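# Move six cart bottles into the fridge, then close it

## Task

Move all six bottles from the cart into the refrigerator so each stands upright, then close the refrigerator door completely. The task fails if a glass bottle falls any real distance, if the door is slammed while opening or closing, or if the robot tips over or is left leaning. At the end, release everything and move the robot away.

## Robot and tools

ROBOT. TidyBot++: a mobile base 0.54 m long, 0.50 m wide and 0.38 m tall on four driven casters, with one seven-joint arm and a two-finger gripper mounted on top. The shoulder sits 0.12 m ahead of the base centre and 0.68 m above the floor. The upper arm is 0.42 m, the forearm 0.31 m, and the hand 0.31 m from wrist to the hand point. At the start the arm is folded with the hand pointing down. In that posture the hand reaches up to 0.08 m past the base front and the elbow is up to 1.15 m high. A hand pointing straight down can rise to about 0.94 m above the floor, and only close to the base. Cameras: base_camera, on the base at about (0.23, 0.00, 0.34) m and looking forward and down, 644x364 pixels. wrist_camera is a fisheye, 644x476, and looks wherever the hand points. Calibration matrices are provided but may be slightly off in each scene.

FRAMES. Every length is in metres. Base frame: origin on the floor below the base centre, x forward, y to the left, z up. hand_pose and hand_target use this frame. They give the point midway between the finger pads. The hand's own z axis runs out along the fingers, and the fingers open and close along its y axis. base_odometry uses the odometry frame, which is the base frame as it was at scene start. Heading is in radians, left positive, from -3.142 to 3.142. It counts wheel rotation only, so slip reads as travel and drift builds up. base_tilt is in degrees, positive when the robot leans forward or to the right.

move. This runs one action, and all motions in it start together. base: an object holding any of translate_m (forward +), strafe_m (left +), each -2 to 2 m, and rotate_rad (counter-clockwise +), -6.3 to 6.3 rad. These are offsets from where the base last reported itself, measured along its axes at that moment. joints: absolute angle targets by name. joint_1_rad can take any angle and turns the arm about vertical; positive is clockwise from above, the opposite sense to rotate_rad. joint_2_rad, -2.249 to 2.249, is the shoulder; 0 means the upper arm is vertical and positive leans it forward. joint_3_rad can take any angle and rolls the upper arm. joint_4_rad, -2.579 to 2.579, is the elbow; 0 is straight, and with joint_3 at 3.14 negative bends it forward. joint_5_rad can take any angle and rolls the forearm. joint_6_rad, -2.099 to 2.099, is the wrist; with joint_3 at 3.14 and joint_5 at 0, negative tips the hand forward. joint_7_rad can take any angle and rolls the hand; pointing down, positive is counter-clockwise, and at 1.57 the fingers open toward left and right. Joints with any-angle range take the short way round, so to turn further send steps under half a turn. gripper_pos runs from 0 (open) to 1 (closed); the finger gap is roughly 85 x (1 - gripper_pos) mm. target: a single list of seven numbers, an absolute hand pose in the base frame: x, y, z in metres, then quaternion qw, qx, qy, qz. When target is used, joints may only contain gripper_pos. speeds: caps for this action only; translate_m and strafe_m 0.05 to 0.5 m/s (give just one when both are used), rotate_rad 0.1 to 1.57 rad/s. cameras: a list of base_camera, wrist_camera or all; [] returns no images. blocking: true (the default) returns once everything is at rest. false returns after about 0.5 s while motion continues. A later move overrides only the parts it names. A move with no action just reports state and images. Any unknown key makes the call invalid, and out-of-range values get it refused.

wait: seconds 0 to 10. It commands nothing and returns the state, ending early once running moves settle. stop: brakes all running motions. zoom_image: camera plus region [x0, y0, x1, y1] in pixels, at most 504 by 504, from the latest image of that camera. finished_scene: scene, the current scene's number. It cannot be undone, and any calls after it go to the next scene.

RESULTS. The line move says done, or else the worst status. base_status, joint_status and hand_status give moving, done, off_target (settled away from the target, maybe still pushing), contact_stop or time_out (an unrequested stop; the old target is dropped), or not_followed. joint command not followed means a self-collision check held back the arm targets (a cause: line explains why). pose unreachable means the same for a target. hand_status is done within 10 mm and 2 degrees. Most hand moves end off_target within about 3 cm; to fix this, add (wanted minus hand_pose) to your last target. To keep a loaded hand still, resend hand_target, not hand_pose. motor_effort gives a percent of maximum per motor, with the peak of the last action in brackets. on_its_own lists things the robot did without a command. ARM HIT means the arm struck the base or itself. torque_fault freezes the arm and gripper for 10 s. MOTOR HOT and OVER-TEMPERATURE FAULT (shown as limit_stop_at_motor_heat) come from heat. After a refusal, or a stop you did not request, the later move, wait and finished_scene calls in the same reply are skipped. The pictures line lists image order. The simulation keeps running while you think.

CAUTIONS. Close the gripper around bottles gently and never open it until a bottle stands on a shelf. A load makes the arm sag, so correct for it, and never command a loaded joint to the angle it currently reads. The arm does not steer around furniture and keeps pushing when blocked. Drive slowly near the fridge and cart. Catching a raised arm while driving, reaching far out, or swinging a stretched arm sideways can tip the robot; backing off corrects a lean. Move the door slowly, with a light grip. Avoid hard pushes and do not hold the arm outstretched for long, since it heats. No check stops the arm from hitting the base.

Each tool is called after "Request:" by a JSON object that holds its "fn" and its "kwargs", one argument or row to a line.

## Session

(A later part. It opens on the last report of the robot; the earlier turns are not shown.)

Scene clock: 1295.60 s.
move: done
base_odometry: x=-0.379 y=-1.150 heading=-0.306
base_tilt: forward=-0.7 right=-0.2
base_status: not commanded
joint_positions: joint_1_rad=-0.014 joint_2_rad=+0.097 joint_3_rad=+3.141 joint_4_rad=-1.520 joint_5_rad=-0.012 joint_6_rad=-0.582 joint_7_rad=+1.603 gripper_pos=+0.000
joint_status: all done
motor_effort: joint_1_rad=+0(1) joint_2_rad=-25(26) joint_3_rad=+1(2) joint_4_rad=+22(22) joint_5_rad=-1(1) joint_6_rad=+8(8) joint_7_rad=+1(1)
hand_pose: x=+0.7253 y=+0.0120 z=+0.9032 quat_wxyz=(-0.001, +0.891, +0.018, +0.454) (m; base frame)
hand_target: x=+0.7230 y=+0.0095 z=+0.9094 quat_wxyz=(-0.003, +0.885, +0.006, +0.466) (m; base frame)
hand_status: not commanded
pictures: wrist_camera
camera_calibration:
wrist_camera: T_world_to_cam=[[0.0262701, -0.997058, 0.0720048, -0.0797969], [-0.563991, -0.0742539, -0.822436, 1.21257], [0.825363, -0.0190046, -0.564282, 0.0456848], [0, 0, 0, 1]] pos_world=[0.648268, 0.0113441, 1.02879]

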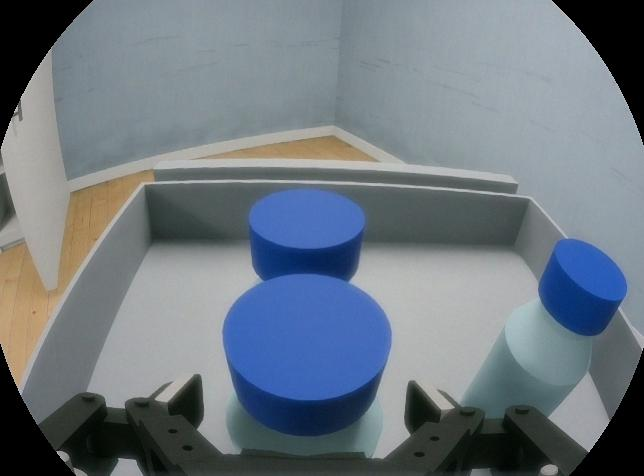

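Request:
{"fn": "move", "kwargs": {
  "joints": {"joint_1_rad": -0.012, "joint_2_rad": 0.081, "joint_3_rad": 3.14, "joint_4_rad": -1.58, "joint_5_rad": 0.0, "joint_6_rad": -0.51, "joint_7_rad": 1.57},
  "cameras": ["wrist_camera"]
}}

Request:
{"fn": "move", "kwargs": {
  "joints": {"joint_1_rad": -0.012, "joint_2_rad": 0.083, "joint_3_rad": 3.14, "joint_4_rad": -1.622, "joint_5_rad": 0.0, "joint_6_rad": -0.468, "joint_7_rad": 1.57},
  "cameras": ["wrist_camera"]
}}

Scene clock: 1302.10 s.
move: done
base_odometry: x=-0.379 y=-1.150 heading=-0.306
base_tilt: forward=-0.7 right=-0.2
base_status: not commanded
joint_positions: joint_1_rad=-0.014 joint_2_rad=+0.097 joint_3_rad=+3.141 joint_4_rad=-1.561 joint_5_rad=-0.012 joint_6_rad=-0.539 joint_7_rad=+1.603 gripper_pos=+0.000
joint_status: all done
motor_effort: joint_1_rad=+0(1) joint_2_rad=-24(26) joint_3_rad=+1(2) joint_4_rad=+21(22) joint_5_rad=-1(2) joint_6_rad=+8(9) joint_7_rad=+0(1)
hand_pose: x=+0.7248 y=+0.0118 z=+0.8908 quat_wxyz=(-0.001, +0.890, +0.017, +0.455) (m; base frame)
hand_target: x=+0.7229 y=+0.0095 z=+0.8971 quat_wxyz=(-0.003, +0.885, +0.006, +0.466) (m; base frame)
hand_status: not commanded
pictures: wrist_camera
camera_calibration:
wrist_camera: T_world_to_cam=[[0.0256338, -0.997071, 0.0720606, -0.0786203], [-0.562446, -0.0739775, -0.823518, 1.20196], [0.826436, -0.0194204, -0.562695, 0.0369368], [0, 0, 0, 1]] pos_world=[0.647526, 0.011245, 1.01628]

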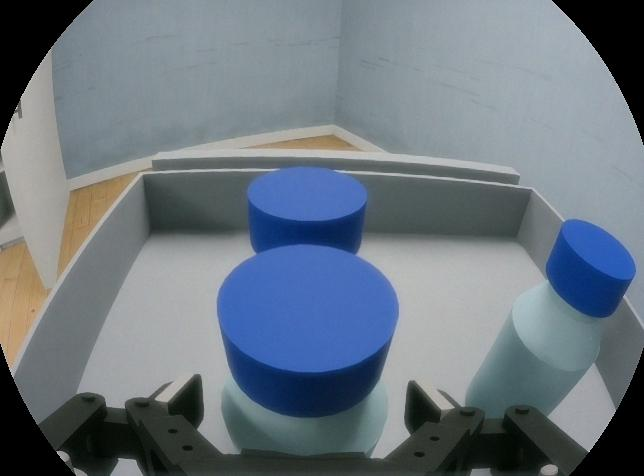

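Scene clock: 1302.80 s.
move: done
base_odometry: x=-0.379 y=-1.150 heading=-0.306
base_tilt: forward=-0.7 right=-0.2
base_status: not commanded
joint_positions: joint_1_rad=-0.014 joint_2_rad=+0.097 joint_3_rad=+3.141 joint_4_rad=-1.603 joint_5_rad=-0.012 joint_6_rad=-0.498 joint_7_rad=+1.603 gripper_pos=+0.000
joint_status: all done
motor_effort: joint_1_rad=+0(1) joint_2_rad=-24(26) joint_3_rad=+1(2) joint_4_rad=+21(23) joint_5_rad=-1(2) joint_6_rad=+7(9) joint_7_rad=+0(1)
hand_pose: x=+0.7232 y=+0.0117 z=+0.8775 quat_wxyz=(-0.001, +0.891, +0.017, +0.454) (m; base frame)
hand_target: x=+0.7219 y=+0.0095 z=+0.8827 quat_wxyz=(-0.003, +0.885, +0.006, +0.466) (m; base frame)
hand_status: not commanded
pictures: wrist_camera
camera_calibration:
wrist_camera: T_world_to_cam=[[0.0252143, -0.997078, 0.0721033, -0.0775031], [-0.563146, -0.0737601, -0.823059, 1.19016], [0.825973, -0.0198518, -0.563361, 0.0316412], [0, 0, 0, 1]] pos_world=[0.646056, 0.0111381, 1.00299]

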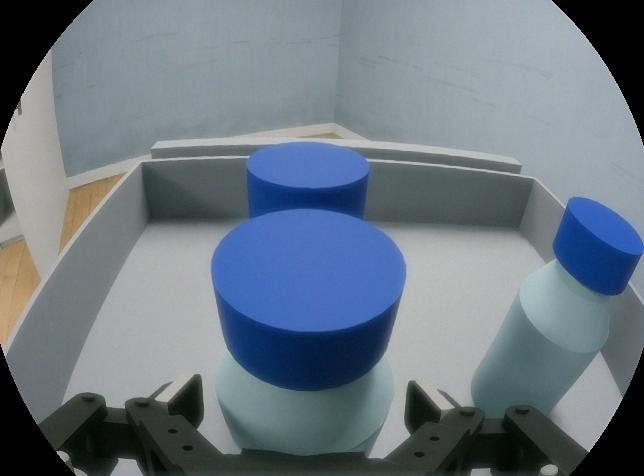

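Request:
{"fn": "move", "kwargs": {
  "joints": {"joint_1_rad": -0.012, "joint_2_rad": 0.084, "joint_3_rad": 3.14, "joint_4_rad": -1.641, "joint_5_rad": 0.0, "joint_6_rad": -0.449, "joint_7_rad": 1.57},
  "cameras": ["wrist_camera"]
}}

Scene clock: 1307.70 s.
move: done
base_odometry: x=-0.379 y=-1.150 heading=-0.306
base_tilt: forward=-0.7 right=-0.2
base_status: not commanded
joint_positions: joint_1_rad=-0.014 joint_2_rad=+0.097 joint_3_rad=+3.141 joint_4_rad=-1.621 joint_5_rad=-0.012 joint_6_rad=-0.478 joint_7_rad=+1.603 gripper_pos=+0.000
joint_status: all done
motor_effort: joint_1_rad=+0(2) joint_2_rad=-24(26) joint_3_rad=+1(2) joint_4_rad=+21(22) joint_5_rad=-1(2) joint_6_rad=+7(8) joint_7_rad=+0(1)
hand_pose: x=+0.7229 y=+0.0116 z=+0.8725 quat_wxyz=(-0.001, +0.890, +0.017, +0.455) (m; base frame)
hand_target: x=+0.7212 y=+0.0095 z=+0.8762 quat_wxyz=(-0.003, +0.885, +0.006, +0.465) (m; base frame)
hand_status: not commanded
pictures: wrist_camera
camera_calibration:
wrist_camera: T_world_to_cam=[[0.0248371, -0.997084, 0.0721574, -0.0769761], [-0.561462, -0.0736334, -0.82422, 1.18562], [0.82713, -0.0200424, -0.561654, 0.0268217], [0, 0, 0, 1]] pos_world=[0.645409, 0.0110874, 0.997832]

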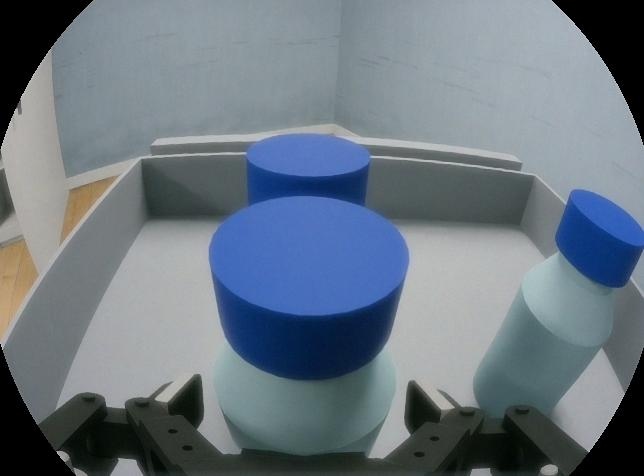

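Request:
{"fn": "move", "kwargs": {
  "joints": {"gripper_pos": 0.6},
  "cameras": ["wrist_camera"]
}}

Scene clock: 1313.93 s.
move: off_target
base_odometry: x=-0.379 y=-1.150 heading=-0.306
base_tilt: forward=-0.7 right=-0.2
base_status: not commanded
joint_positions: joint_1_rad=-0.014 joint_2_rad=+0.095 joint_3_rad=+3.141 joint_4_rad=-1.621 joint_5_rad=-0.012 joint_6_rad=-0.478 joint_7_rad=+1.603 gripper_pos=+0.252
joint_status: gripper_pos off_target (ended at +0.252, target +0.600)
motor_effort: joint_1_rad=+1(1) joint_2_rad=-24(25) joint_3_rad=+2(2) joint_4_rad=+21(22) joint_5_rad=-1(1) joint_6_rad=+8(9) joint_7_rad=+1(1)
hand_pose: x=+0.7226 y=+0.0116 z=+0.8733 quat_wxyz=(-0.001, +0.890, +0.017, +0.456) (m; base frame)
hand_target: x=+0.7212 y=+0.0095 z=+0.8762 quat_wxyz=(-0.003, +0.885, +0.006, +0.465) (m; base frame)
hand_status: not commanded
pictures: wrist_camera
camera_calibration:
wrist_camera: T_world_to_cam=[[0.0247239, -0.997086, 0.0721749, -0.076965], [-0.560216, -0.0736145, -0.825069, 1.18597], [0.827977, -0.0200346, -0.560403, 0.0257813], [0, 0, 0, 1]] pos_world=[0.644956, 0.0110804, 0.99851]

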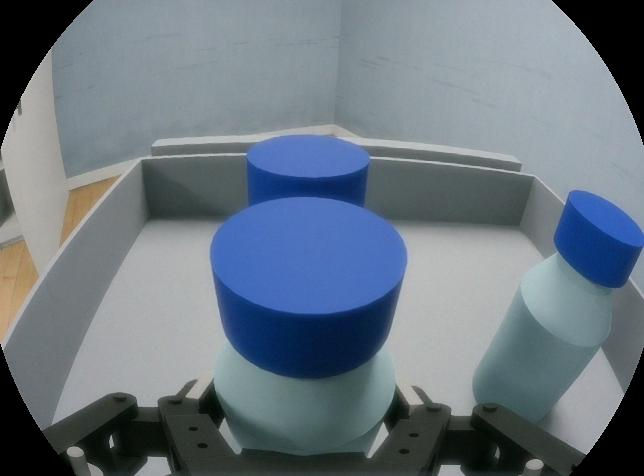

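Request:
{"fn": "move", "kwargs": {
  "joints": {"joint_1_rad": -0.012, "joint_2_rad": 0.08, "joint_3_rad": 3.14, "joint_4_rad": -1.42, "joint_5_rad": 0.0, "joint_6_rad": -0.68, "joint_7_rad": 1.57, "gripper_pos": 0.6},
  "cameras": ["wrist_camera"]
}}

Request:
{"fn": "move", "kwargs": {
  "joints": {"joint_1_rad": -0.012, "joint_2_rad": 0.1, "joint_3_rad": 3.14, "joint_4_rad": -1.05, "joint_5_rad": 0.0, "joint_6_rad": -0.95, "joint_7_rad": 1.57, "gripper_pos": 0.6},
  "cameras": ["wrist_camera"]
}}

Scene clock: 1319.33 s.
move: off_target
base_odometry: x=-0.379 y=-1.150 heading=-0.306
base_tilt: forward=-0.7 right=-0.2
base_status: not commanded
joint_positions: joint_1_rad=-0.014 joint_2_rad=+0.103 joint_3_rad=+3.141 joint_4_rad=-1.462 joint_5_rad=-0.012 joint_6_rad=-0.657 joint_7_rad=+1.603 gripper_pos=+0.252
joint_status: joint_4_rad off_target (ended at -1.462, target -1.420); gripper_pos off_target (ended at +0.252, target +0.600); the others done
motor_effort: joint_1_rad=+0(2) joint_2_rad=-27(30) joint_3_rad=+1(2) joint_4_rad=+25(26) joint_5_rad=-1(2) joint_6_rad=+10(11) joint_7_rad=+0(1)
hand_pose: x=+0.7242 y=+0.0122 z=+0.9141 quat_wxyz=(-0.001, +0.896, +0.018, +0.444) (m; base frame)
hand_target: x=+0.7214 y=+0.0095 z=+0.9453 quat_wxyz=(-0.003, +0.887, +0.006, +0.462) (m; base frame)
hand_status: not commanded
pictures: wrist_camera
camera_calibration:
wrist_camera: T_world_to_cam=[[0.0286806, -0.997014, 0.0716981, -0.0818185], [-0.581491, -0.0749834, -0.81009, 1.22232], [0.813047, -0.0184579, -0.581905, 0.0778279], [0, 0, 0, 1]] pos_world=[0.649837, 0.0115162, 1.04135]

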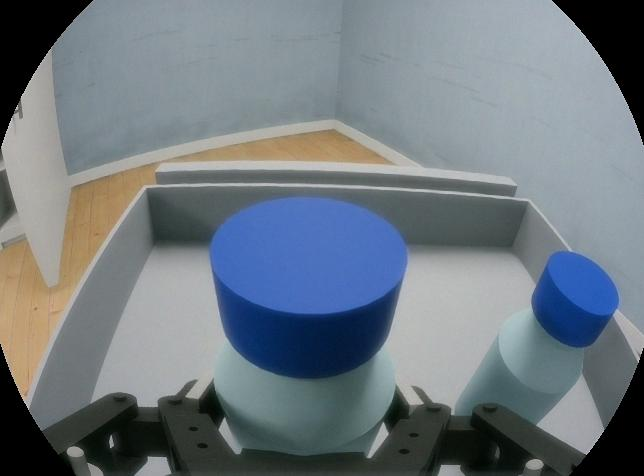

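Scene clock: 1320.90 s.
move: off_target
base_odometry: x=-0.379 y=-1.150 heading=-0.306
base_tilt: forward=-0.7 right=-0.2
base_status: not commanded
joint_positions: joint_1_rad=-0.014 joint_2_rad=+0.108 joint_3_rad=+3.141 joint_4_rad=-1.088 joint_5_rad=-0.012 joint_6_rad=-0.921 joint_7_rad=+1.603 gripper_pos=+0.252
joint_status: gripper_pos off_target (ended at +0.252, target +0.600); the others done
motor_effort: joint_1_rad=+0(2) joint_2_rad=-28(29) joint_3_rad=+1(2) joint_4_rad=+24(27) joint_5_rad=-1(2) joint_6_rad=+10(12) joint_7_rad=+0(1)
hand_pose: x=+0.7228 y=+0.0128 z=+1.0535 quat_wxyz=(-0.001, +0.871, +0.019, +0.490) (m; base frame)
hand_target: x=+0.7166 y=+0.0094 z=+1.0717 quat_wxyz=(-0.004, +0.867, +0.005, +0.498) (m; base frame)
hand_status: not commanded
pictures: wrist_camera
camera_calibration:
wrist_camera: T_world_to_cam=[[0.0241485, -0.996999, 0.0735482, -0.089803], [-0.494239, -0.0758563, -0.86601, 1.33037], [0.868991, -0.0154376, -0.494588, 0.0275611], [0, 0, 0, 1]] pos_world=[0.63574, 0.011809, 1.17235]

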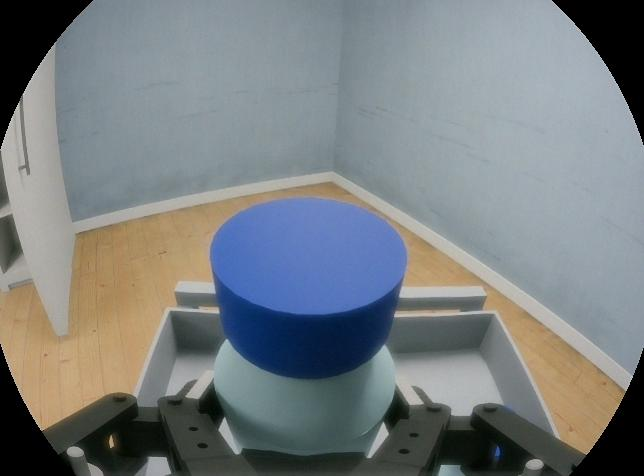

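Request:
{"fn": "move", "kwargs": {
  "base": {"translate_m": -0.05, "strafe_m": 0.62},
  "speeds": {"strafe_m": 0.35},
  "joints": {"joint_1_rad": -0.012, "joint_2_rad": -0.2, "joint_3_rad": 3.14, "joint_4_rad": -1.25, "joint_5_rad": 0.0, "joint_6_rad": -1.15, "joint_7_rad": 1.57, "gripper_pos": 0.6},
  "cameras": ["wrist_camera"]
}}

Scene clock: 1351.87 s.
move: off_target
base_odometry: x=-0.239 y=-0.544 heading=-0.306
base_tilt: forward=-0.7 right=-0.2
base_status: done
joint_positions: joint_1_rad=-0.013 joint_2_rad=-0.174 joint_3_rad=+3.140 joint_4_rad=-1.242 joint_5_rad=-0.012 joint_6_rad=-1.122 joint_7_rad=+1.603 gripper_pos=+0.252
joint_status: gripper_pos off_target (ended at +0.252, target +0.600); the others done
motor_effort: joint_1_rad=+0(3) joint_2_rad=-16(30) joint_3_rad=+2(4) joint_4_rad=+23(26) joint_5_rad=-1(3) joint_6_rad=+10(11) joint_7_rad=+0(1)
hand_pose: x=+0.5747 y=+0.0112 z=+1.0669 quat_wxyz=(-0.002, +0.889, +0.021, +0.458) (m; base frame)
hand_target: x=+0.5597 y=+0.0074 z=+1.0674 quat_wxyz=(-0.003, +0.891, +0.006, +0.454) (m; base frame)
hand_status: not commanded
pictures: wrist_camera
camera_calibration:
wrist_camera: T_world_to_cam=[[0.0317367, -0.996764, 0.0738542, -0.0934707], [-0.556175, -0.0790065, -0.827301, 1.26303], [0.830459, -0.0148201, -0.556883, 0.251485], [0, 0, 0, 1]] pos_world=[0.496583, 0.0103462, 1.19185]

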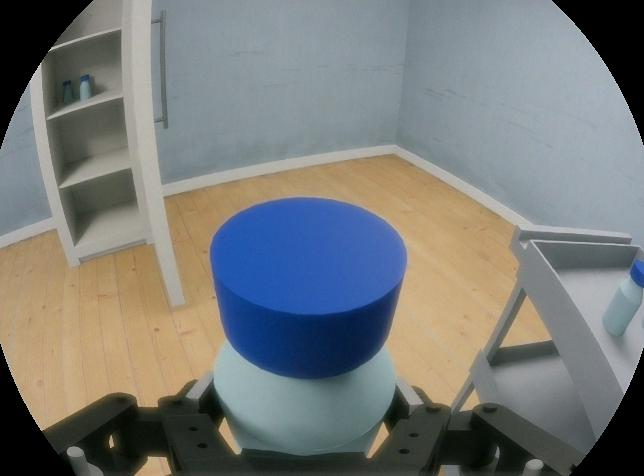

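Request:
{"fn": "move", "kwargs": {
  "base": {"translate_m": 1.091, "strafe_m": 0.839, "rotate_rad": 0.516},
  "speeds": {"translate_m": 0.4, "rotate_rad": 0.5},
  "joints": {"joint_1_rad": -0.012, "joint_2_rad": -0.46, "joint_3_rad": 3.14, "joint_4_rad": -1.416, "joint_5_rad": 0.0, "joint_6_rad": -1.21, "joint_7_rad": 1.57, "gripper_pos": 0.6},
  "cameras": ["base_camera", "wrist_camera"]
}}

Request:
{"fn": "zoom_image", "kwargs": {
  "camera": "base_camera",
  "region": [180, 80, 520, 272]
}}

Scene clock: 1367.33 s.
move: off_target
base_odometry: x=+1.054 y=-0.073 heading=+0.211
base_tilt: forward=-0.7 right=-0.2
base_status: done
joint_positions: joint_1_rad=-0.012 joint_2_rad=-0.438 joint_3_rad=+3.143 joint_4_rad=-1.411 joint_5_rad=-0.012 joint_6_rad=-1.184 joint_7_rad=+1.603 gripper_pos=+0.252
joint_status: gripper_pos off_target (ended at +0.252, target +0.600); the others done
motor_effort: joint_1_rad=+0(4) joint_2_rad=-4(16) joint_3_rad=+2(4) joint_4_rad=+21(24) joint_5_rad=-1(4) joint_6_rad=+10(11) joint_7_rad=+0(2)
hand_pose: x=+0.4595 y=+0.0083 z=+1.0678 quat_wxyz=(-0.001, +0.881, +0.019, +0.473) (m; base frame)
hand_target: x=+0.4467 y=+0.0060 z=+1.0656 quat_wxyz=(-0.003, +0.883, +0.006, +0.469) (m; base frame)
hand_status: not commanded
pictures: base_camera, wrist_camera
camera_calibration:
wrist_camera: T_world_to_cam=[[0.0266699, -0.996906, 0.0739428, -0.0906061], [-0.528183, -0.0768538, -0.845645, 1.20613], [0.848711, -0.0165021, -0.528599, 0.309109], [0, 0, 0, 1]] pos_world=[0.37713, 0.00747088, 1.19005]

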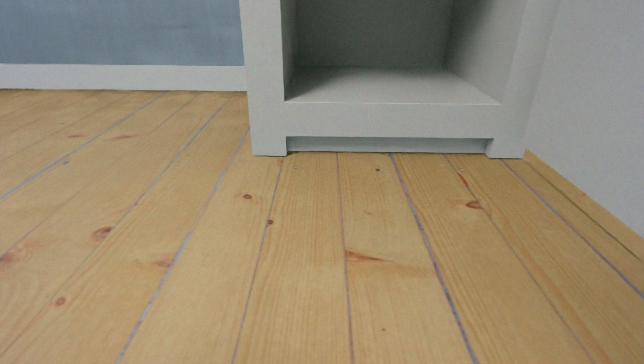

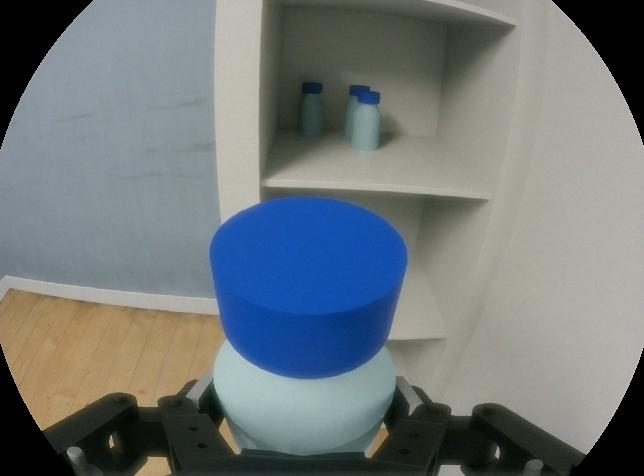

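Scaled by 1.482.

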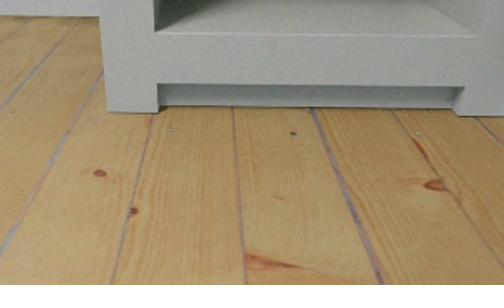

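Request:
{"fn": "zoom_image", "kwargs": {
  "camera": "base_camera",
  "region": [450, 110, 570, 190]
}}

Request:
{"fn": "zoom_image", "kwargs": {
  "camera": "base_camera",
  "region": [220, 110, 340, 190]
}}

Scaled by 4.200.

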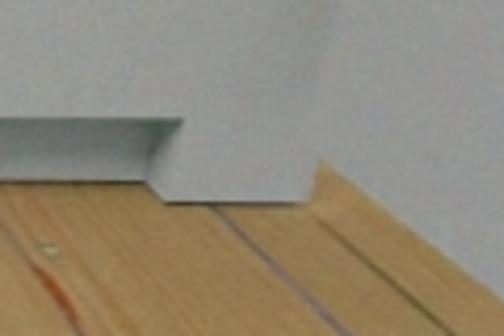

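Scaled by 4.200.

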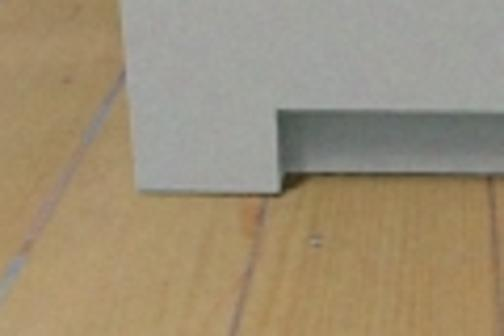

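Request:
{"fn": "move", "kwargs": {
  "base": {"translate_m": 0.3, "strafe_m": -0.0105, "rotate_rad": 0.02},
  "speeds": {"translate_m": 0.2},
  "joints": {"joint_1_rad": -0.012, "joint_2_rad": 0.165, "joint_3_rad": 3.14, "joint_4_rad": -0.855, "joint_5_rad": 0.0, "joint_6_rad": -1.05, "joint_7_rad": 1.57, "gripper_pos": 0.6},
  "cameras": ["base_camera", "wrist_camera"]
}}

Scene clock: 1390.73 s.
move: off_target
base_odometry: x=+1.350 y=-0.020 heading=+0.232
base_tilt: forward=-0.7 right=-0.2
base_status: done
joint_positions: joint_1_rad=-0.012 joint_2_rad=+0.193 joint_3_rad=+3.142 joint_4_rad=-0.896 joint_5_rad=-0.012 joint_6_rad=-1.096 joint_7_rad=+1.603 gripper_pos=+0.252
joint_status: joint_4_rad off_target (ended at -0.896, target -0.855); gripper_pos off_target (ended at +0.252, target +0.600); the others done
motor_effort: joint_1_rad=+0(2) joint_2_rad=-30(34) joint_3_rad=+1(3) joint_4_rad=+23(24) joint_5_rad=-1(3) joint_6_rad=+10(12) joint_7_rad=+0(1)
hand_pose: x=+0.7328 y=+0.0117 z=+1.0607 quat_wxyz=(-0.001, +0.888, +0.019, +0.460) (m; base frame)
hand_target: x=+0.7292 y=+0.0095 z=+1.1124 quat_wxyz=(-0.004, +0.860, +0.005, +0.511) (m; base frame)
hand_status: not commanded
pictures: base_camera, wrist_camera
camera_calibration:
wrist_camera: T_world_to_cam=[[0.0283943, -0.996877, 0.0736893, -0.0949004], [-0.552415, -0.0770881, -0.829997, 1.34588], [0.833086, -0.0171399, -0.552879, 0.110648], [0, 0, 0, 1]] pos_world=[0.653998, 0.0110435, 1.18524]

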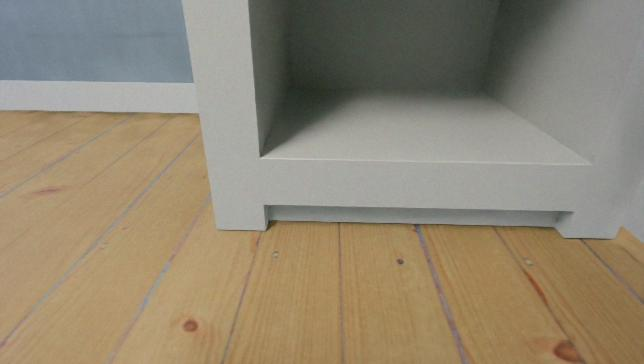

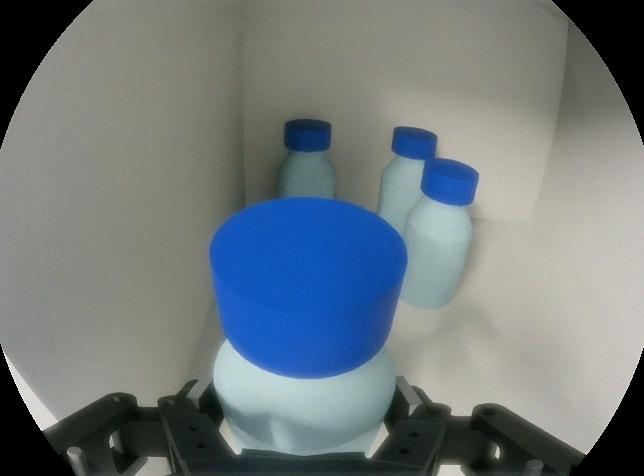

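Request:
{"fn": "zoom_image", "kwargs": {
  "camera": "base_camera",
  "region": [180, 190, 300, 270]
}}

Request:
{"fn": "zoom_image", "kwargs": {
  "camera": "base_camera",
  "region": [524, 190, 644, 270]
}}

Request:
{"fn": "zoom_image", "kwargs": {
  "camera": "wrist_camera",
  "region": [260, 100, 500, 260]
}}

Scaled by 4.200.

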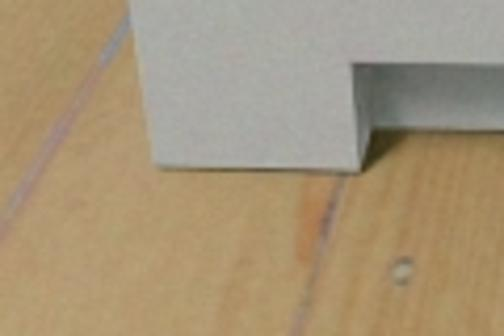

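Scaled by 4.200.

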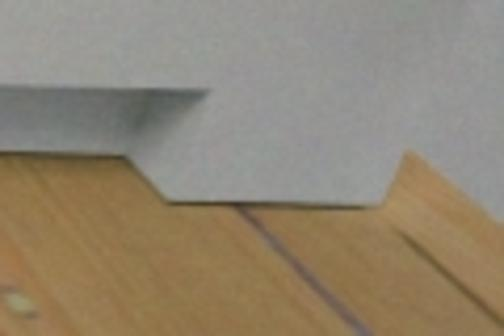

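Scaled by 2.100.

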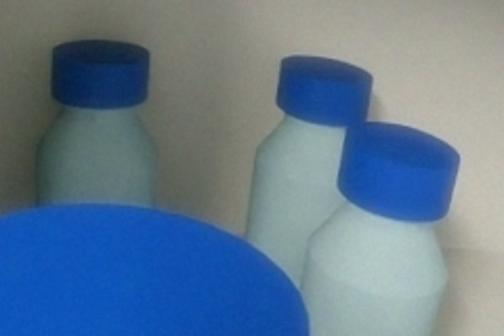

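Request:
{"fn": "move", "kwargs": {
  "base": {"translate_m": 0.205},
  "speeds": {"translate_m": 0.1},
  "cameras": ["wrist_camera"]
}}

Request:
{"fn": "move", "kwargs": {
  "joints": {"joint_1_rad": -0.012, "joint_2_rad": 0.16, "joint_3_rad": 3.14, "joint_4_rad": -0.935, "joint_5_rad": 0.0, "joint_6_rad": -1.02, "joint_7_rad": 1.57, "gripper_pos": 0.6},
  "cameras": ["wrist_camera"]
}}

Scene clock: 1451.87 s.
move: done
base_odometry: x=+1.549 y=+0.027 heading=+0.232
base_tilt: forward=-0.7 right=-0.2
base_status: done
joint_positions: joint_1_rad=-0.012 joint_2_rad=+0.196 joint_3_rad=+3.142 joint_4_rad=-0.895 joint_5_rad=-0.012 joint_6_rad=-1.093 joint_7_rad=+1.603 gripper_pos=+0.252
joint_status: not commanded
motor_effort: joint_1_rad=+0(2) joint_2_rad=-30(33) joint_3_rad=+1(2) joint_4_rad=+22(24) joint_5_rad=-1(2) joint_6_rad=+10(11) joint_7_rad=+0(1)
hand_pose: x=+0.7343 y=+0.0118 z=+1.0605 quat_wxyz=(-0.001, +0.887, +0.019, +0.461) (m; base frame)
hand_target: x=+0.7292 y=+0.0095 z=+1.1124 quat_wxyz=(-0.004, +0.860, +0.005, +0.511) (m; base frame)
hand_status: not commanded
pictures: wrist_camera
camera_calibration:
wrist_camera: T_world_to_cam=[[0.0282777, -0.996879, 0.0737, -0.0948388], [-0.551373, -0.0770541, -0.830693, 1.34653], [0.83378, -0.017146, -0.551831, 0.107601], [0, 0, 0, 1]] pos_world=[0.655406, 0.0110575, 1.18492]

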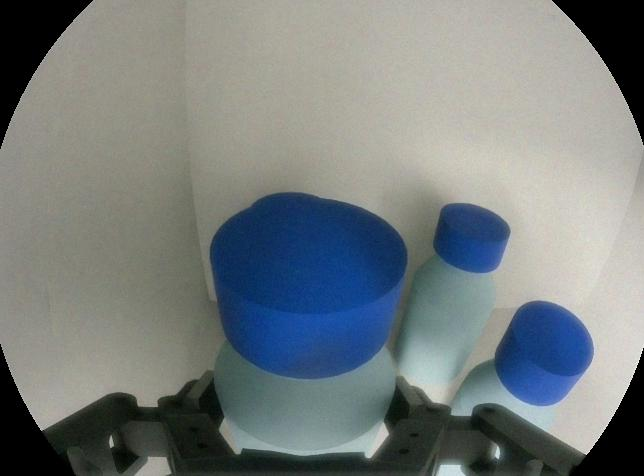

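Scene clock: 1452.70 s.
move: off_target
base_odometry: x=+1.549 y=+0.027 heading=+0.232
base_tilt: forward=-0.7 right=-0.2
base_status: not commanded
joint_positions: joint_1_rad=-0.012 joint_2_rad=+0.196 joint_3_rad=+3.142 joint_4_rad=-0.937 joint_5_rad=-0.012 joint_6_rad=-1.067 joint_7_rad=+1.603 gripper_pos=+0.252
joint_status: gripper_pos off_target (ended at +0.252, target +0.600); the others done
motor_effort: joint_1_rad=+0(2) joint_2_rad=-30(32) joint_3_rad=+1(2) joint_4_rad=+23(24) joint_5_rad=-1(2) joint_6_rad=+10(11) joint_7_rad=+0(1)
hand_pose: x=+0.7374 y=+0.0117 z=+1.0446 quat_wxyz=(-0.001, +0.891, +0.019, +0.454) (m; base frame)
hand_target: x=+0.7317 y=+0.0096 z=+1.0800 quat_wxyz=(-0.004, +0.871, +0.006, +0.491) (m; base frame)
hand_status: not commanded
pictures: wrist_camera
camera_calibration:
wrist_camera: T_world_to_cam=[[0.0291315, -0.996885, 0.0732955, -0.0939774], [-0.564178, -0.0769284, -0.822061, 1.33549], [0.825139, -0.0174038, -0.564662, 0.116044], [0, 0, 0, 1]] pos_world=[0.660439, 0.0110719, 1.17027]

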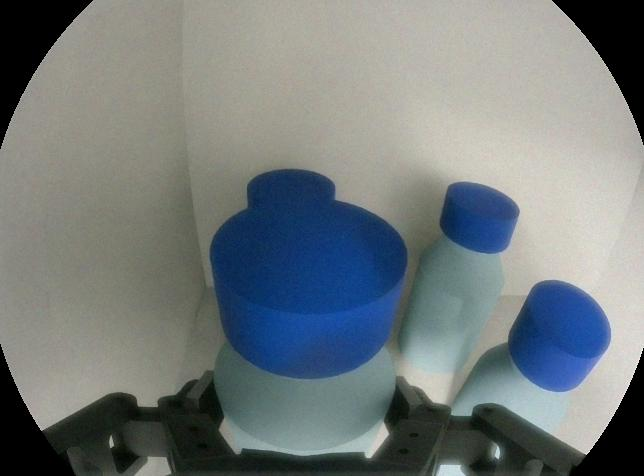

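Request:
{"fn": "move", "kwargs": {
  "joints": {"joint_1_rad": -0.012, "joint_2_rad": 0.158, "joint_3_rad": 3.14, "joint_4_rad": -0.985, "joint_5_rad": 0.0, "joint_6_rad": -0.97, "joint_7_rad": 1.57, "gripper_pos": 0.6},
  "cameras": ["wrist_camera"]
}}

Request:
{"fn": "move", "kwargs": {
  "joints": {"joint_1_rad": -0.012, "joint_2_rad": 0.156, "joint_3_rad": 3.14, "joint_4_rad": -1.01, "joint_5_rad": 0.0, "joint_6_rad": -0.945, "joint_7_rad": 1.57, "gripper_pos": 0.6},
  "cameras": ["wrist_camera"]
}}

Scene clock: 1458.07 s.
move: off_target
base_odometry: x=+1.549 y=+0.027 heading=+0.232
base_tilt: forward=-0.7 right=-0.2
base_status: not commanded
joint_positions: joint_1_rad=-0.012 joint_2_rad=+0.196 joint_3_rad=+3.142 joint_4_rad=-0.983 joint_5_rad=-0.012 joint_6_rad=-1.015 joint_7_rad=+1.603 gripper_pos=+0.252
joint_status: gripper_pos off_target (ended at +0.252, target +0.600); the others done
motor_effort: joint_1_rad=+0(1) joint_2_rad=-30(33) joint_3_rad=+2(2) joint_4_rad=+23(25) joint_5_rad=-1(2) joint_6_rad=+11(11) joint_7_rad=+0(1)
hand_pose: x=+0.7442 y=+0.0117 z=+1.0324 quat_wxyz=(-0.001, +0.890, +0.019, +0.456) (m; base frame)
hand_target: x=+0.7378 y=+0.0097 z=+1.0671 quat_wxyz=(-0.004, +0.871, +0.005, +0.492) (m; base frame)
hand_status: not commanded
pictures: wrist_camera
camera_calibration:
wrist_camera: T_world_to_cam=[[0.0282381, -0.996922, 0.0731373, -0.0924722], [-0.560298, -0.0763777, -0.824762, 1.32919], [0.82781, -0.017689, -0.56073, 0.0975664], [0, 0, 0, 1]] pos_world=[0.66659, 0.011059, 1.15774]

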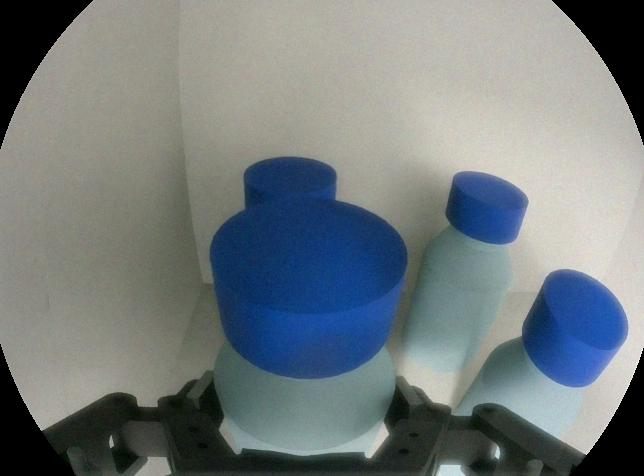

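Scene clock: 1458.70 s.
move: off_target
base_odometry: x=+1.549 y=+0.027 heading=+0.232
base_tilt: forward=-0.7 right=-0.2
base_status: not commanded
joint_positions: joint_1_rad=-0.012 joint_2_rad=+0.196 joint_3_rad=+3.142 joint_4_rad=-1.007 joint_5_rad=-0.012 joint_6_rad=-0.989 joint_7_rad=+1.603 gripper_pos=+0.252
joint_status: joint_2_rad off_target (ended at +0.196, target +0.156); gripper_pos off_target (ended at +0.252, target +0.600); the others done
motor_effort: joint_1_rad=+0(1) joint_2_rad=-31(32) joint_3_rad=+1(2) joint_4_rad=+23(25) joint_5_rad=-1(1) joint_6_rad=+10(11) joint_7_rad=+0(1)
hand_pose: x=+0.7474 y=+0.0117 z=+1.0262 quat_wxyz=(-0.001, +0.889, +0.019, +0.457) (m; base frame)
hand_target: x=+0.7402 y=+0.0097 z=+1.0612 quat_wxyz=(-0.004, +0.870, +0.005, +0.493) (m; base frame)
hand_status: not commanded
pictures: wrist_camera
camera_calibration:
wrist_camera: T_world_to_cam=[[0.0277764, -0.99694, 0.0730652, -0.0916988], [-0.55829, -0.0761028, -0.826148, 1.32572], [0.82918, -0.0178442, -0.558696, 0.0882805], [0, 0, 0, 1]] pos_world=[0.669484, 0.0110483, 1.15126]

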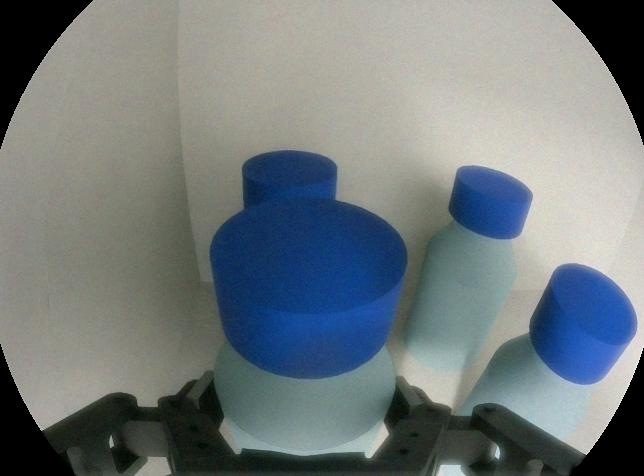

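Request:
{"fn": "move", "kwargs": {
  "joints": {"joint_1_rad": -0.012, "joint_2_rad": 0.153, "joint_3_rad": 3.14, "joint_4_rad": -1.045, "joint_5_rad": 0.0, "joint_6_rad": -0.91, "joint_7_rad": 1.57, "gripper_pos": 0.6},
  "cameras": []
}}

Request:
{"fn": "move", "kwargs": {
  "joints": {"joint_1_rad": -0.012, "joint_2_rad": 0.152, "joint_3_rad": 3.14, "joint_4_rad": -1.06, "joint_5_rad": 0.0, "joint_6_rad": -0.895, "joint_7_rad": 1.57, "gripper_pos": 0.6},
  "cameras": ["wrist_camera"]
}}

Scene clock: 1468.13 s.
move: off_target
base_odometry: x=+1.549 y=+0.027 heading=+0.232
base_tilt: forward=-0.7 right=-0.2
base_status: not commanded
joint_positions: joint_1_rad=-0.012 joint_2_rad=+0.196 joint_3_rad=+3.142 joint_4_rad=-1.043 joint_5_rad=-0.012 joint_6_rad=-0.954 joint_7_rad=+1.603 gripper_pos=+0.252
joint_status: joint_2_rad off_target (ended at +0.196, target +0.153); gripper_pos off_target (ended at +0.252, target +0.600); the others done
motor_effort: joint_1_rad=+0(1) joint_2_rad=-30(33) joint_3_rad=+1(2) joint_4_rad=+24(25) joint_5_rad=-1(2) joint_6_rad=+10(11) joint_7_rad=+1(1)
hand_pose: x=+0.7512 y=+0.0117 z=+1.0156 quat_wxyz=(-0.001, +0.889, +0.019, +0.457) (m; base frame)
hand_target: x=+0.7432 y=+0.0097 z=+1.0529 quat_wxyz=(-0.004, +0.869, +0.005, +0.494) (m; base frame)
hand_status: not commanded
pictures: none
No camera images: "cameras" was empty.

Scene clock: 1468.70 s.
move: off_target
base_odometry: x=+1.549 y=+0.027 heading=+0.232
base_tilt: forward=-0.7 right=-0.2
base_status: not commanded
joint_positions: joint_1_rad=-0.012 joint_2_rad=+0.196 joint_3_rad=+3.142 joint_4_rad=-1.056 joint_5_rad=-0.012 joint_6_rad=-0.939 joint_7_rad=+1.603 gripper_pos=+0.252
joint_status: joint_2_rad off_target (ended at +0.196, target +0.152); gripper_pos off_target (ended at +0.252, target +0.600); the others done
motor_effort: joint_1_rad=+0(1) joint_2_rad=-31(32) joint_3_rad=+1(2) joint_4_rad=+24(25) joint_5_rad=-1(2) joint_6_rad=+9(11) joint_7_rad=+0(1)
hand_pose: x=+0.7527 y=+0.0117 z=+1.0118 quat_wxyz=(-0.001, +0.889, +0.018, +0.457) (m; base frame)
hand_target: x=+0.7446 y=+0.0098 z=+1.0491 quat_wxyz=(-0.004, +0.869, +0.005, +0.495) (m; base frame)
hand_status: not commanded
pictures: wrist_camera
camera_calibration:
wrist_camera: T_world_to_cam=[[0.0271774, -0.99697, 0.0728815, -0.0902041], [-0.557736, -0.0756283, -0.826566, 1.31682], [0.829573, -0.0181847, -0.558102, 0.074968], [0, 0, 0, 1]] pos_world=[0.674697, 0.0110212, 1.13685]

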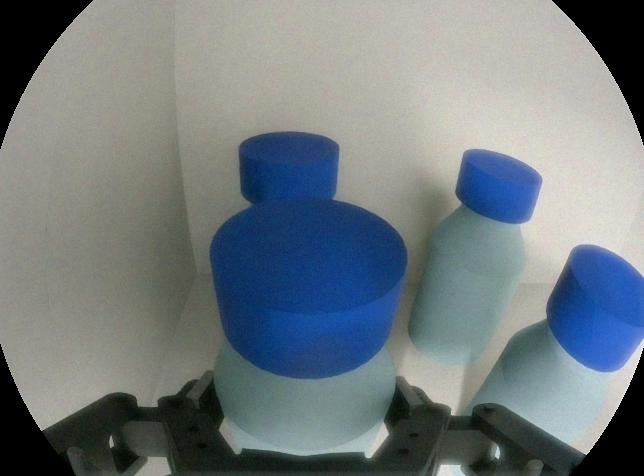

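Request:
{"fn": "move", "kwargs": {
  "joints": {"joint_1_rad": -0.012, "joint_2_rad": 0.151, "joint_3_rad": 3.14, "joint_4_rad": -1.075, "joint_5_rad": 0.0, "joint_6_rad": -0.88, "joint_7_rad": 1.57, "gripper_pos": 0.6},
  "cameras": []
}}

Request:
{"fn": "move", "kwargs": {
  "joints": {"joint_1_rad": -0.012, "joint_2_rad": 0.15, "joint_3_rad": 3.14, "joint_4_rad": -1.085, "joint_5_rad": 0.0, "joint_6_rad": -0.87, "joint_7_rad": 1.57, "gripper_pos": 0.6},
  "cameras": []
}}

Request:
{"fn": "move", "kwargs": {
  "joints": {"joint_1_rad": -0.012, "joint_2_rad": 0.149, "joint_3_rad": 3.14, "joint_4_rad": -1.095, "joint_5_rad": 0.0, "joint_6_rad": -0.86, "joint_7_rad": 1.57, "gripper_pos": 0.6},
  "cameras": ["wrist_camera"]
}}

Scene clock: 1475.13 s.
move: off_target
base_odometry: x=+1.549 y=+0.027 heading=+0.232
base_tilt: forward=-0.7 right=-0.2
base_status: not commanded
joint_positions: joint_1_rad=-0.012 joint_2_rad=+0.196 joint_3_rad=+3.142 joint_4_rad=-1.071 joint_5_rad=-0.012 joint_6_rad=-0.924 joint_7_rad=+1.603 gripper_pos=+0.252
joint_status: joint_2_rad off_target (ended at +0.196, target +0.151); gripper_pos off_target (ended at +0.252, target +0.600); the others done
motor_effort: joint_1_rad=+0(2) joint_2_rad=-32(32) joint_3_rad=+1(2) joint_4_rad=+23(25) joint_5_rad=-1(2) joint_6_rad=+10(10) joint_7_rad=+0(1)
hand_pose: x=+0.7542 y=+0.0116 z=+1.0076 quat_wxyz=(-0.001, +0.889, +0.018, +0.458) (m; base frame)
hand_target: x=+0.7458 y=+0.0098 z=+1.0453 quat_wxyz=(-0.004, +0.869, +0.005, +0.495) (m; base frame)
hand_status: not commanded
pictures: none
No camera images: "cameras" was empty.

Scene clock: 1475.67 s.
move: off_target
base_odometry: x=+1.549 y=+0.027 heading=+0.232
base_tilt: forward=-0.7 right=-0.2
base_status: not commanded
joint_positions: joint_1_rad=-0.012 joint_2_rad=+0.196 joint_3_rad=+3.142 joint_4_rad=-1.080 joint_5_rad=-0.012 joint_6_rad=-0.914 joint_7_rad=+1.603 gripper_pos=+0.252
joint_status: joint_2_rad off_target (ended at +0.196, target +0.150); gripper_pos off_target (ended at +0.252, target +0.600); the others done
motor_effort: joint_1_rad=+0(1) joint_2_rad=-31(32) joint_3_rad=+1(2) joint_4_rad=+24(25) joint_5_rad=-1(2) joint_6_rad=+10(11) joint_7_rad=+0(1)
hand_pose: x=+0.7551 y=+0.0116 z=+1.0048 quat_wxyz=(-0.001, +0.889, +0.018, +0.458) (m; base frame)
hand_target: x=+0.7465 y=+0.0098 z=+1.0429 quat_wxyz=(-0.004, +0.869, +0.005, +0.495) (m; base frame)
hand_status: not commanded
pictures: none
No camera images: "cameras" was empty.

Scene clock: 1476.20 s.
move: off_target
base_odometry: x=+1.549 y=+0.027 heading=+0.232
base_tilt: forward=-0.7 right=-0.2
base_status: not commanded
joint_positions: joint_1_rad=-0.012 joint_2_rad=+0.196 joint_3_rad=+3.142 joint_4_rad=-1.088 joint_5_rad=-0.012 joint_6_rad=-0.903 joint_7_rad=+1.603 gripper_pos=+0.252
joint_status: joint_2_rad off_target (ended at +0.196, target +0.149); gripper_pos off_target (ended at +0.252, target +0.600); the others done
motor_effort: joint_1_rad=+0(1) joint_2_rad=-30(31) joint_3_rad=+1(2) joint_4_rad=+23(24) joint_5_rad=-1(2) joint_6_rad=+9(11) joint_7_rad=+0(1)
hand_pose: x=+0.7565 y=+0.0116 z=+1.0036 quat_wxyz=(-0.001, +0.888, +0.018, +0.460) (m; base frame)
hand_target: x=+0.7472 y=+0.0098 z=+1.0406 quat_wxyz=(-0.004, +0.868, +0.005, +0.496) (m; base frame)
hand_status: not commanded
pictures: wrist_camera
camera_calibration:
wrist_camera: T_world_to_cam=[[0.0264057, -0.996995, 0.0728313, -0.0891143], [-0.553607, -0.0752487, -0.829371, 1.31188], [0.832359, -0.0184198, -0.55393, 0.0609064], [0, 0, 0, 1]] pos_world=[0.677923, 0.0109927, 1.12826]

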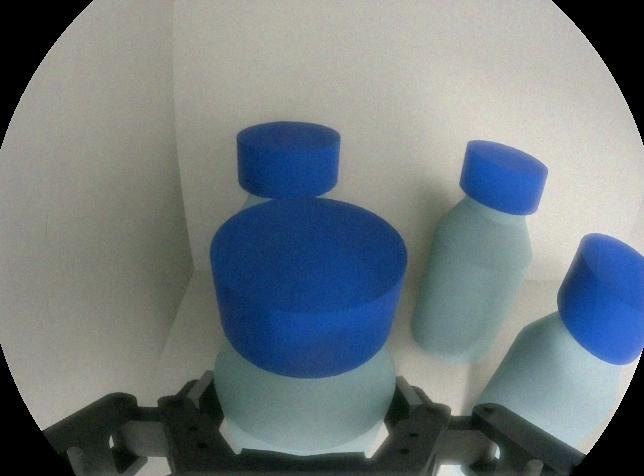

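Request:
{"fn": "move", "kwargs": {
  "joints": {"joint_1_rad": -0.012, "joint_2_rad": 0.148, "joint_3_rad": 3.14, "joint_4_rad": -1.1, "joint_5_rad": 0.0, "joint_6_rad": -0.855, "joint_7_rad": 1.57, "gripper_pos": 0.6},
  "cameras": []
}}

Scene clock: 1482.83 s.
move: off_target
base_odometry: x=+1.549 y=+0.027 heading=+0.232
base_tilt: forward=-0.7 right=-0.2
base_status: not commanded
joint_positions: joint_1_rad=-0.012 joint_2_rad=+0.195 joint_3_rad=+3.142 joint_4_rad=-1.090 joint_5_rad=-0.012 joint_6_rad=-0.899 joint_7_rad=+1.603 gripper_pos=+0.252
joint_status: joint_2_rad off_target (ended at +0.195, target +0.148); gripper_pos off_target (ended at +0.252, target +0.600); the others done
motor_effort: joint_1_rad=+1(2) joint_2_rad=-30(31) joint_3_rad=+1(2) joint_4_rad=+23(24) joint_5_rad=-1(2) joint_6_rad=+10(10) joint_7_rad=+1(1)
hand_pose: x=+0.7568 y=+0.0116 z=+1.0037 quat_wxyz=(-0.001, +0.887, +0.018, +0.460) (m; base frame)
hand_target: x=+0.7473 y=+0.0098 z=+1.0397 quat_wxyz=(-0.004, +0.868, +0.005, +0.496) (m; base frame)
hand_status: not commanded
pictures: none
No camera images: "cameras" was empty.

Request:
{"fn": "move", "kwargs": {
  "joints": {"gripper_pos": 0.0},
  "cameras": ["wrist_camera"]
}}

Request:
{"fn": "move", "kwargs": {
  "base": {"translate_m": -0.15},
  "speeds": {"translate_m": 0.12},
  "cameras": ["wrist_camera"]
}}

Scene clock: 1488.37 s.
move: done
base_odometry: x=+1.549 y=+0.027 heading=+0.232
base_tilt: forward=-0.7 right=-0.2
base_status: not commanded
joint_positions: joint_1_rad=-0.012 joint_2_rad=+0.183 joint_3_rad=+3.142 joint_4_rad=-1.091 joint_5_rad=-0.012 joint_6_rad=-0.884 joint_7_rad=+1.603 gripper_pos=+0.000
joint_status: all done
motor_effort: joint_1_rad=+0(1) joint_2_rad=-26(31) joint_3_rad=+1(1) joint_4_rad=+20(25) joint_5_rad=-1(1) joint_6_rad=+8(10) joint_7_rad=+0(1)
hand_pose: x=+0.7552 y=+0.0116 z=+1.0156 quat_wxyz=(-0.001, +0.881, +0.018, +0.473) (m; base frame)
hand_target: x=+0.7473 y=+0.0098 z=+1.0397 quat_wxyz=(-0.004, +0.868, +0.005, +0.496) (m; base frame)
hand_status: not commanded
pictures: wrist_camera
camera_calibration:
wrist_camera: T_world_to_cam=[[0.0240123, -0.997031, 0.0731656, -0.0885466], [-0.528582, -0.0747821, -0.845582, 1.31865], [0.848543, -0.0183696, -0.528808, 0.0309163], [0, 0, 0, 1]] pos_world=[0.672908, 0.0108959, 1.13786]

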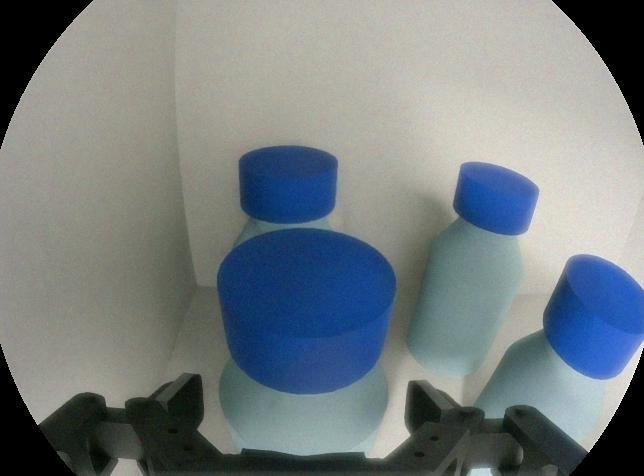

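Scene clock: 1490.27 s.
move: done
base_odometry: x=+1.403 y=-0.008 heading=+0.231
base_tilt: forward=-0.7 right=-0.2
base_status: done
joint_positions: joint_1_rad=-0.012 joint_2_rad=+0.172 joint_3_rad=+3.142 joint_4_rad=-1.091 joint_5_rad=-0.012 joint_6_rad=-0.883 joint_7_rad=+1.603 gripper_pos=+0.000
joint_status: not commanded
motor_effort: joint_1_rad=+0(1) joint_2_rad=-27(31) joint_3_rad=+1(2) joint_4_rad=+21(22) joint_5_rad=-1(1) joint_6_rad=+8(9) joint_7_rad=+0(1)
hand_pose: x=+0.7518 y=+0.0115 z=+1.0223 quat_wxyz=(-0.001, +0.878, +0.018, +0.477) (m; base frame)
hand_target: x=+0.7473 y=+0.0098 z=+1.0397 quat_wxyz=(-0.004, +0.868, +0.005, +0.496) (m; base frame)
hand_status: not commanded
pictures: wrist_camera
camera_calibration:
wrist_camera: T_world_to_cam=[[0.023222, -0.997041, 0.073286, -0.0885247], [-0.519471, -0.0746666, -0.851219, 1.32139], [0.854172, -0.018303, -0.519668, 0.0237852], [0, 0, 0, 1]] pos_world=[0.668166, 0.0108366, 1.14364]

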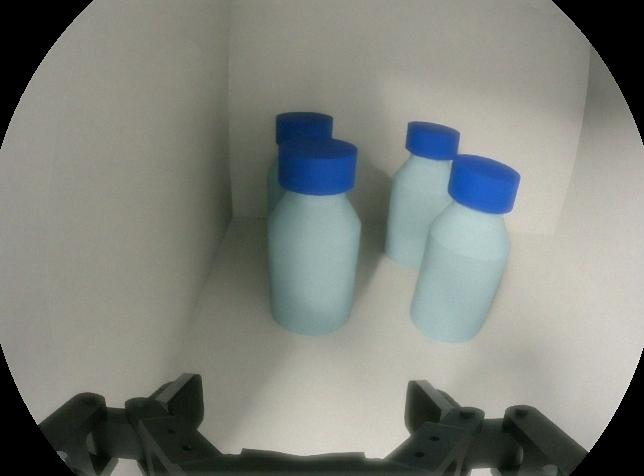

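Request:
{"fn": "move", "kwargs": {
  "base": {"translate_m": -0.58},
  "speeds": {"translate_m": 0.35},
  "cameras": ["wrist_camera"]
}}

Scene clock: 1530.23 s.
move: done
base_odometry: x=+0.839 y=-0.140 heading=+0.230
base_tilt: forward=-0.7 right=-0.2
base_status: done
joint_positions: joint_1_rad=-0.012 joint_2_rad=+0.168 joint_3_rad=+3.142 joint_4_rad=-1.091 joint_5_rad=-0.012 joint_6_rad=-0.883 joint_7_rad=+1.603 gripper_pos=+0.000
joint_status: not commanded
motor_effort: joint_1_rad=+0(2) joint_2_rad=-27(30) joint_3_rad=+1(2) joint_4_rad=+20(22) joint_5_rad=-1(1) joint_6_rad=+8(8) joint_7_rad=+0(1)
hand_pose: x=+0.7505 y=+0.0115 z=+1.0249 quat_wxyz=(-0.001, +0.877, +0.018, +0.479) (m; base frame)
hand_target: x=+0.7473 y=+0.0098 z=+1.0397 quat_wxyz=(-0.004, +0.868, +0.005, +0.496) (m; base frame)
hand_status: not commanded
pictures: wrist_camera
camera_calibration:
wrist_camera: T_world_to_cam=[[0.0229017, -0.997045, 0.0733311, -0.0885058], [-0.515802, -0.0746178, -0.853452, 1.32246], [0.856401, -0.0182788, -0.515987, 0.0207424], [0, 0, 0, 1]] pos_world=[0.66639, 0.0108139, 1.14585]

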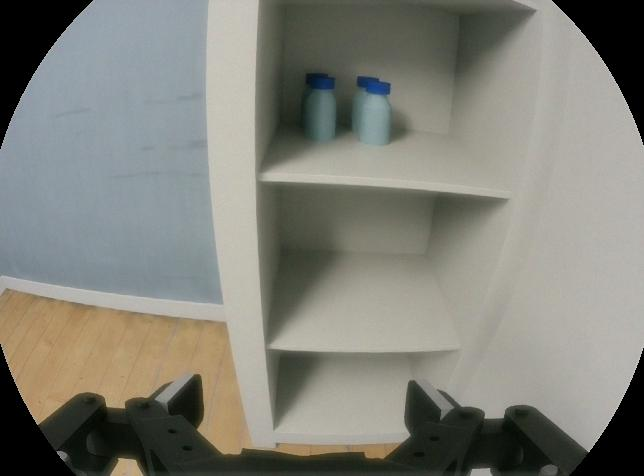

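Request:
{"fn": "move", "kwargs": {
  "base": {"translate_m": -0.334, "strafe_m": -0.371, "rotate_rad": -2.03},
  "speeds": {"translate_m": 0.35, "rotate_rad": 0.6},
  "joints": {"joint_1_rad": -0.012, "joint_2_rad": -0.2, "joint_3_rad": 3.14, "joint_4_rad": -1.35, "joint_5_rad": 0.0, "joint_6_rad": -1.0, "joint_7_rad": 1.57, "gripper_pos": 0.0},
  "cameras": ["base_camera", "wrist_camera"]
}}

Request:
{"fn": "zoom_image", "kwargs": {
  "camera": "wrist_camera",
  "region": [200, 200, 480, 400]
}}

Scene clock: 1541.97 s.
move: done
base_odometry: x=+0.598 y=-0.578 heading=-1.799
base_tilt: forward=-0.7 right=-0.2
base_status: done
joint_positions: joint_1_rad=-0.019 joint_2_rad=-0.187 joint_3_rad=+3.140 joint_4_rad=-1.326 joint_5_rad=-0.012 joint_6_rad=-0.958 joint_7_rad=+1.603 gripper_pos=+0.000
joint_status: all done
motor_effort: joint_1_rad=+0(6) joint_2_rad=-13(31) joint_3_rad=+1(5) joint_4_rad=+20(23) joint_5_rad=-1(2) joint_6_rad=+7(9) joint_7_rad=+0(1)
hand_pose: x=+0.5954 y=+0.0145 z=+1.0703 quat_wxyz=(-0.003, +0.866, +0.023, +0.499) (m; base frame)
hand_target: x=+0.5828 y=+0.0078 z=+1.0522 quat_wxyz=(-0.003, +0.880, +0.006, +0.476) (m; base frame)
hand_status: not commanded
pictures: base_camera, wrist_camera
camera_calibration:
wrist_camera: T_world_to_cam=[[0.0299624, -0.996784, 0.0743213, -0.0905396], [-0.476396, -0.0796072, -0.87562, 1.28182], [0.87872, -0.0091707, -0.477249, 0.122173], [0, 0, 0, 1]] pos_world=[0.506009, 0.0129137, 1.18742]

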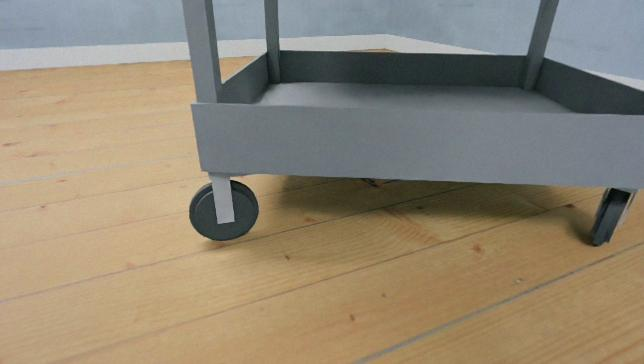

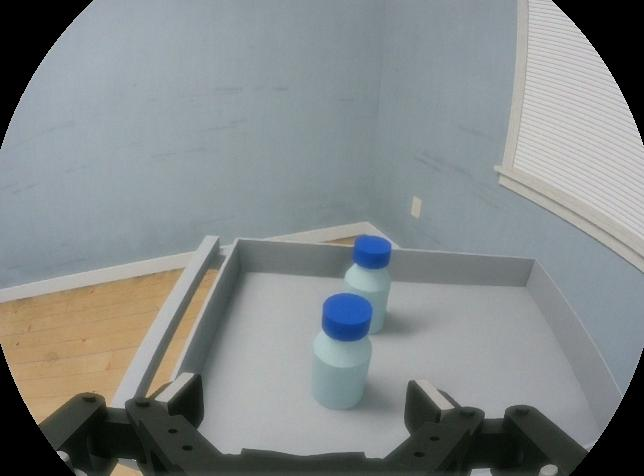

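Scaled by 1.800.

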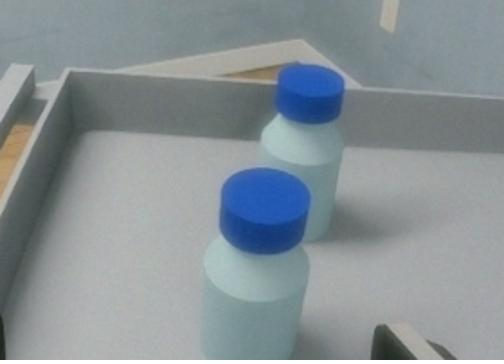

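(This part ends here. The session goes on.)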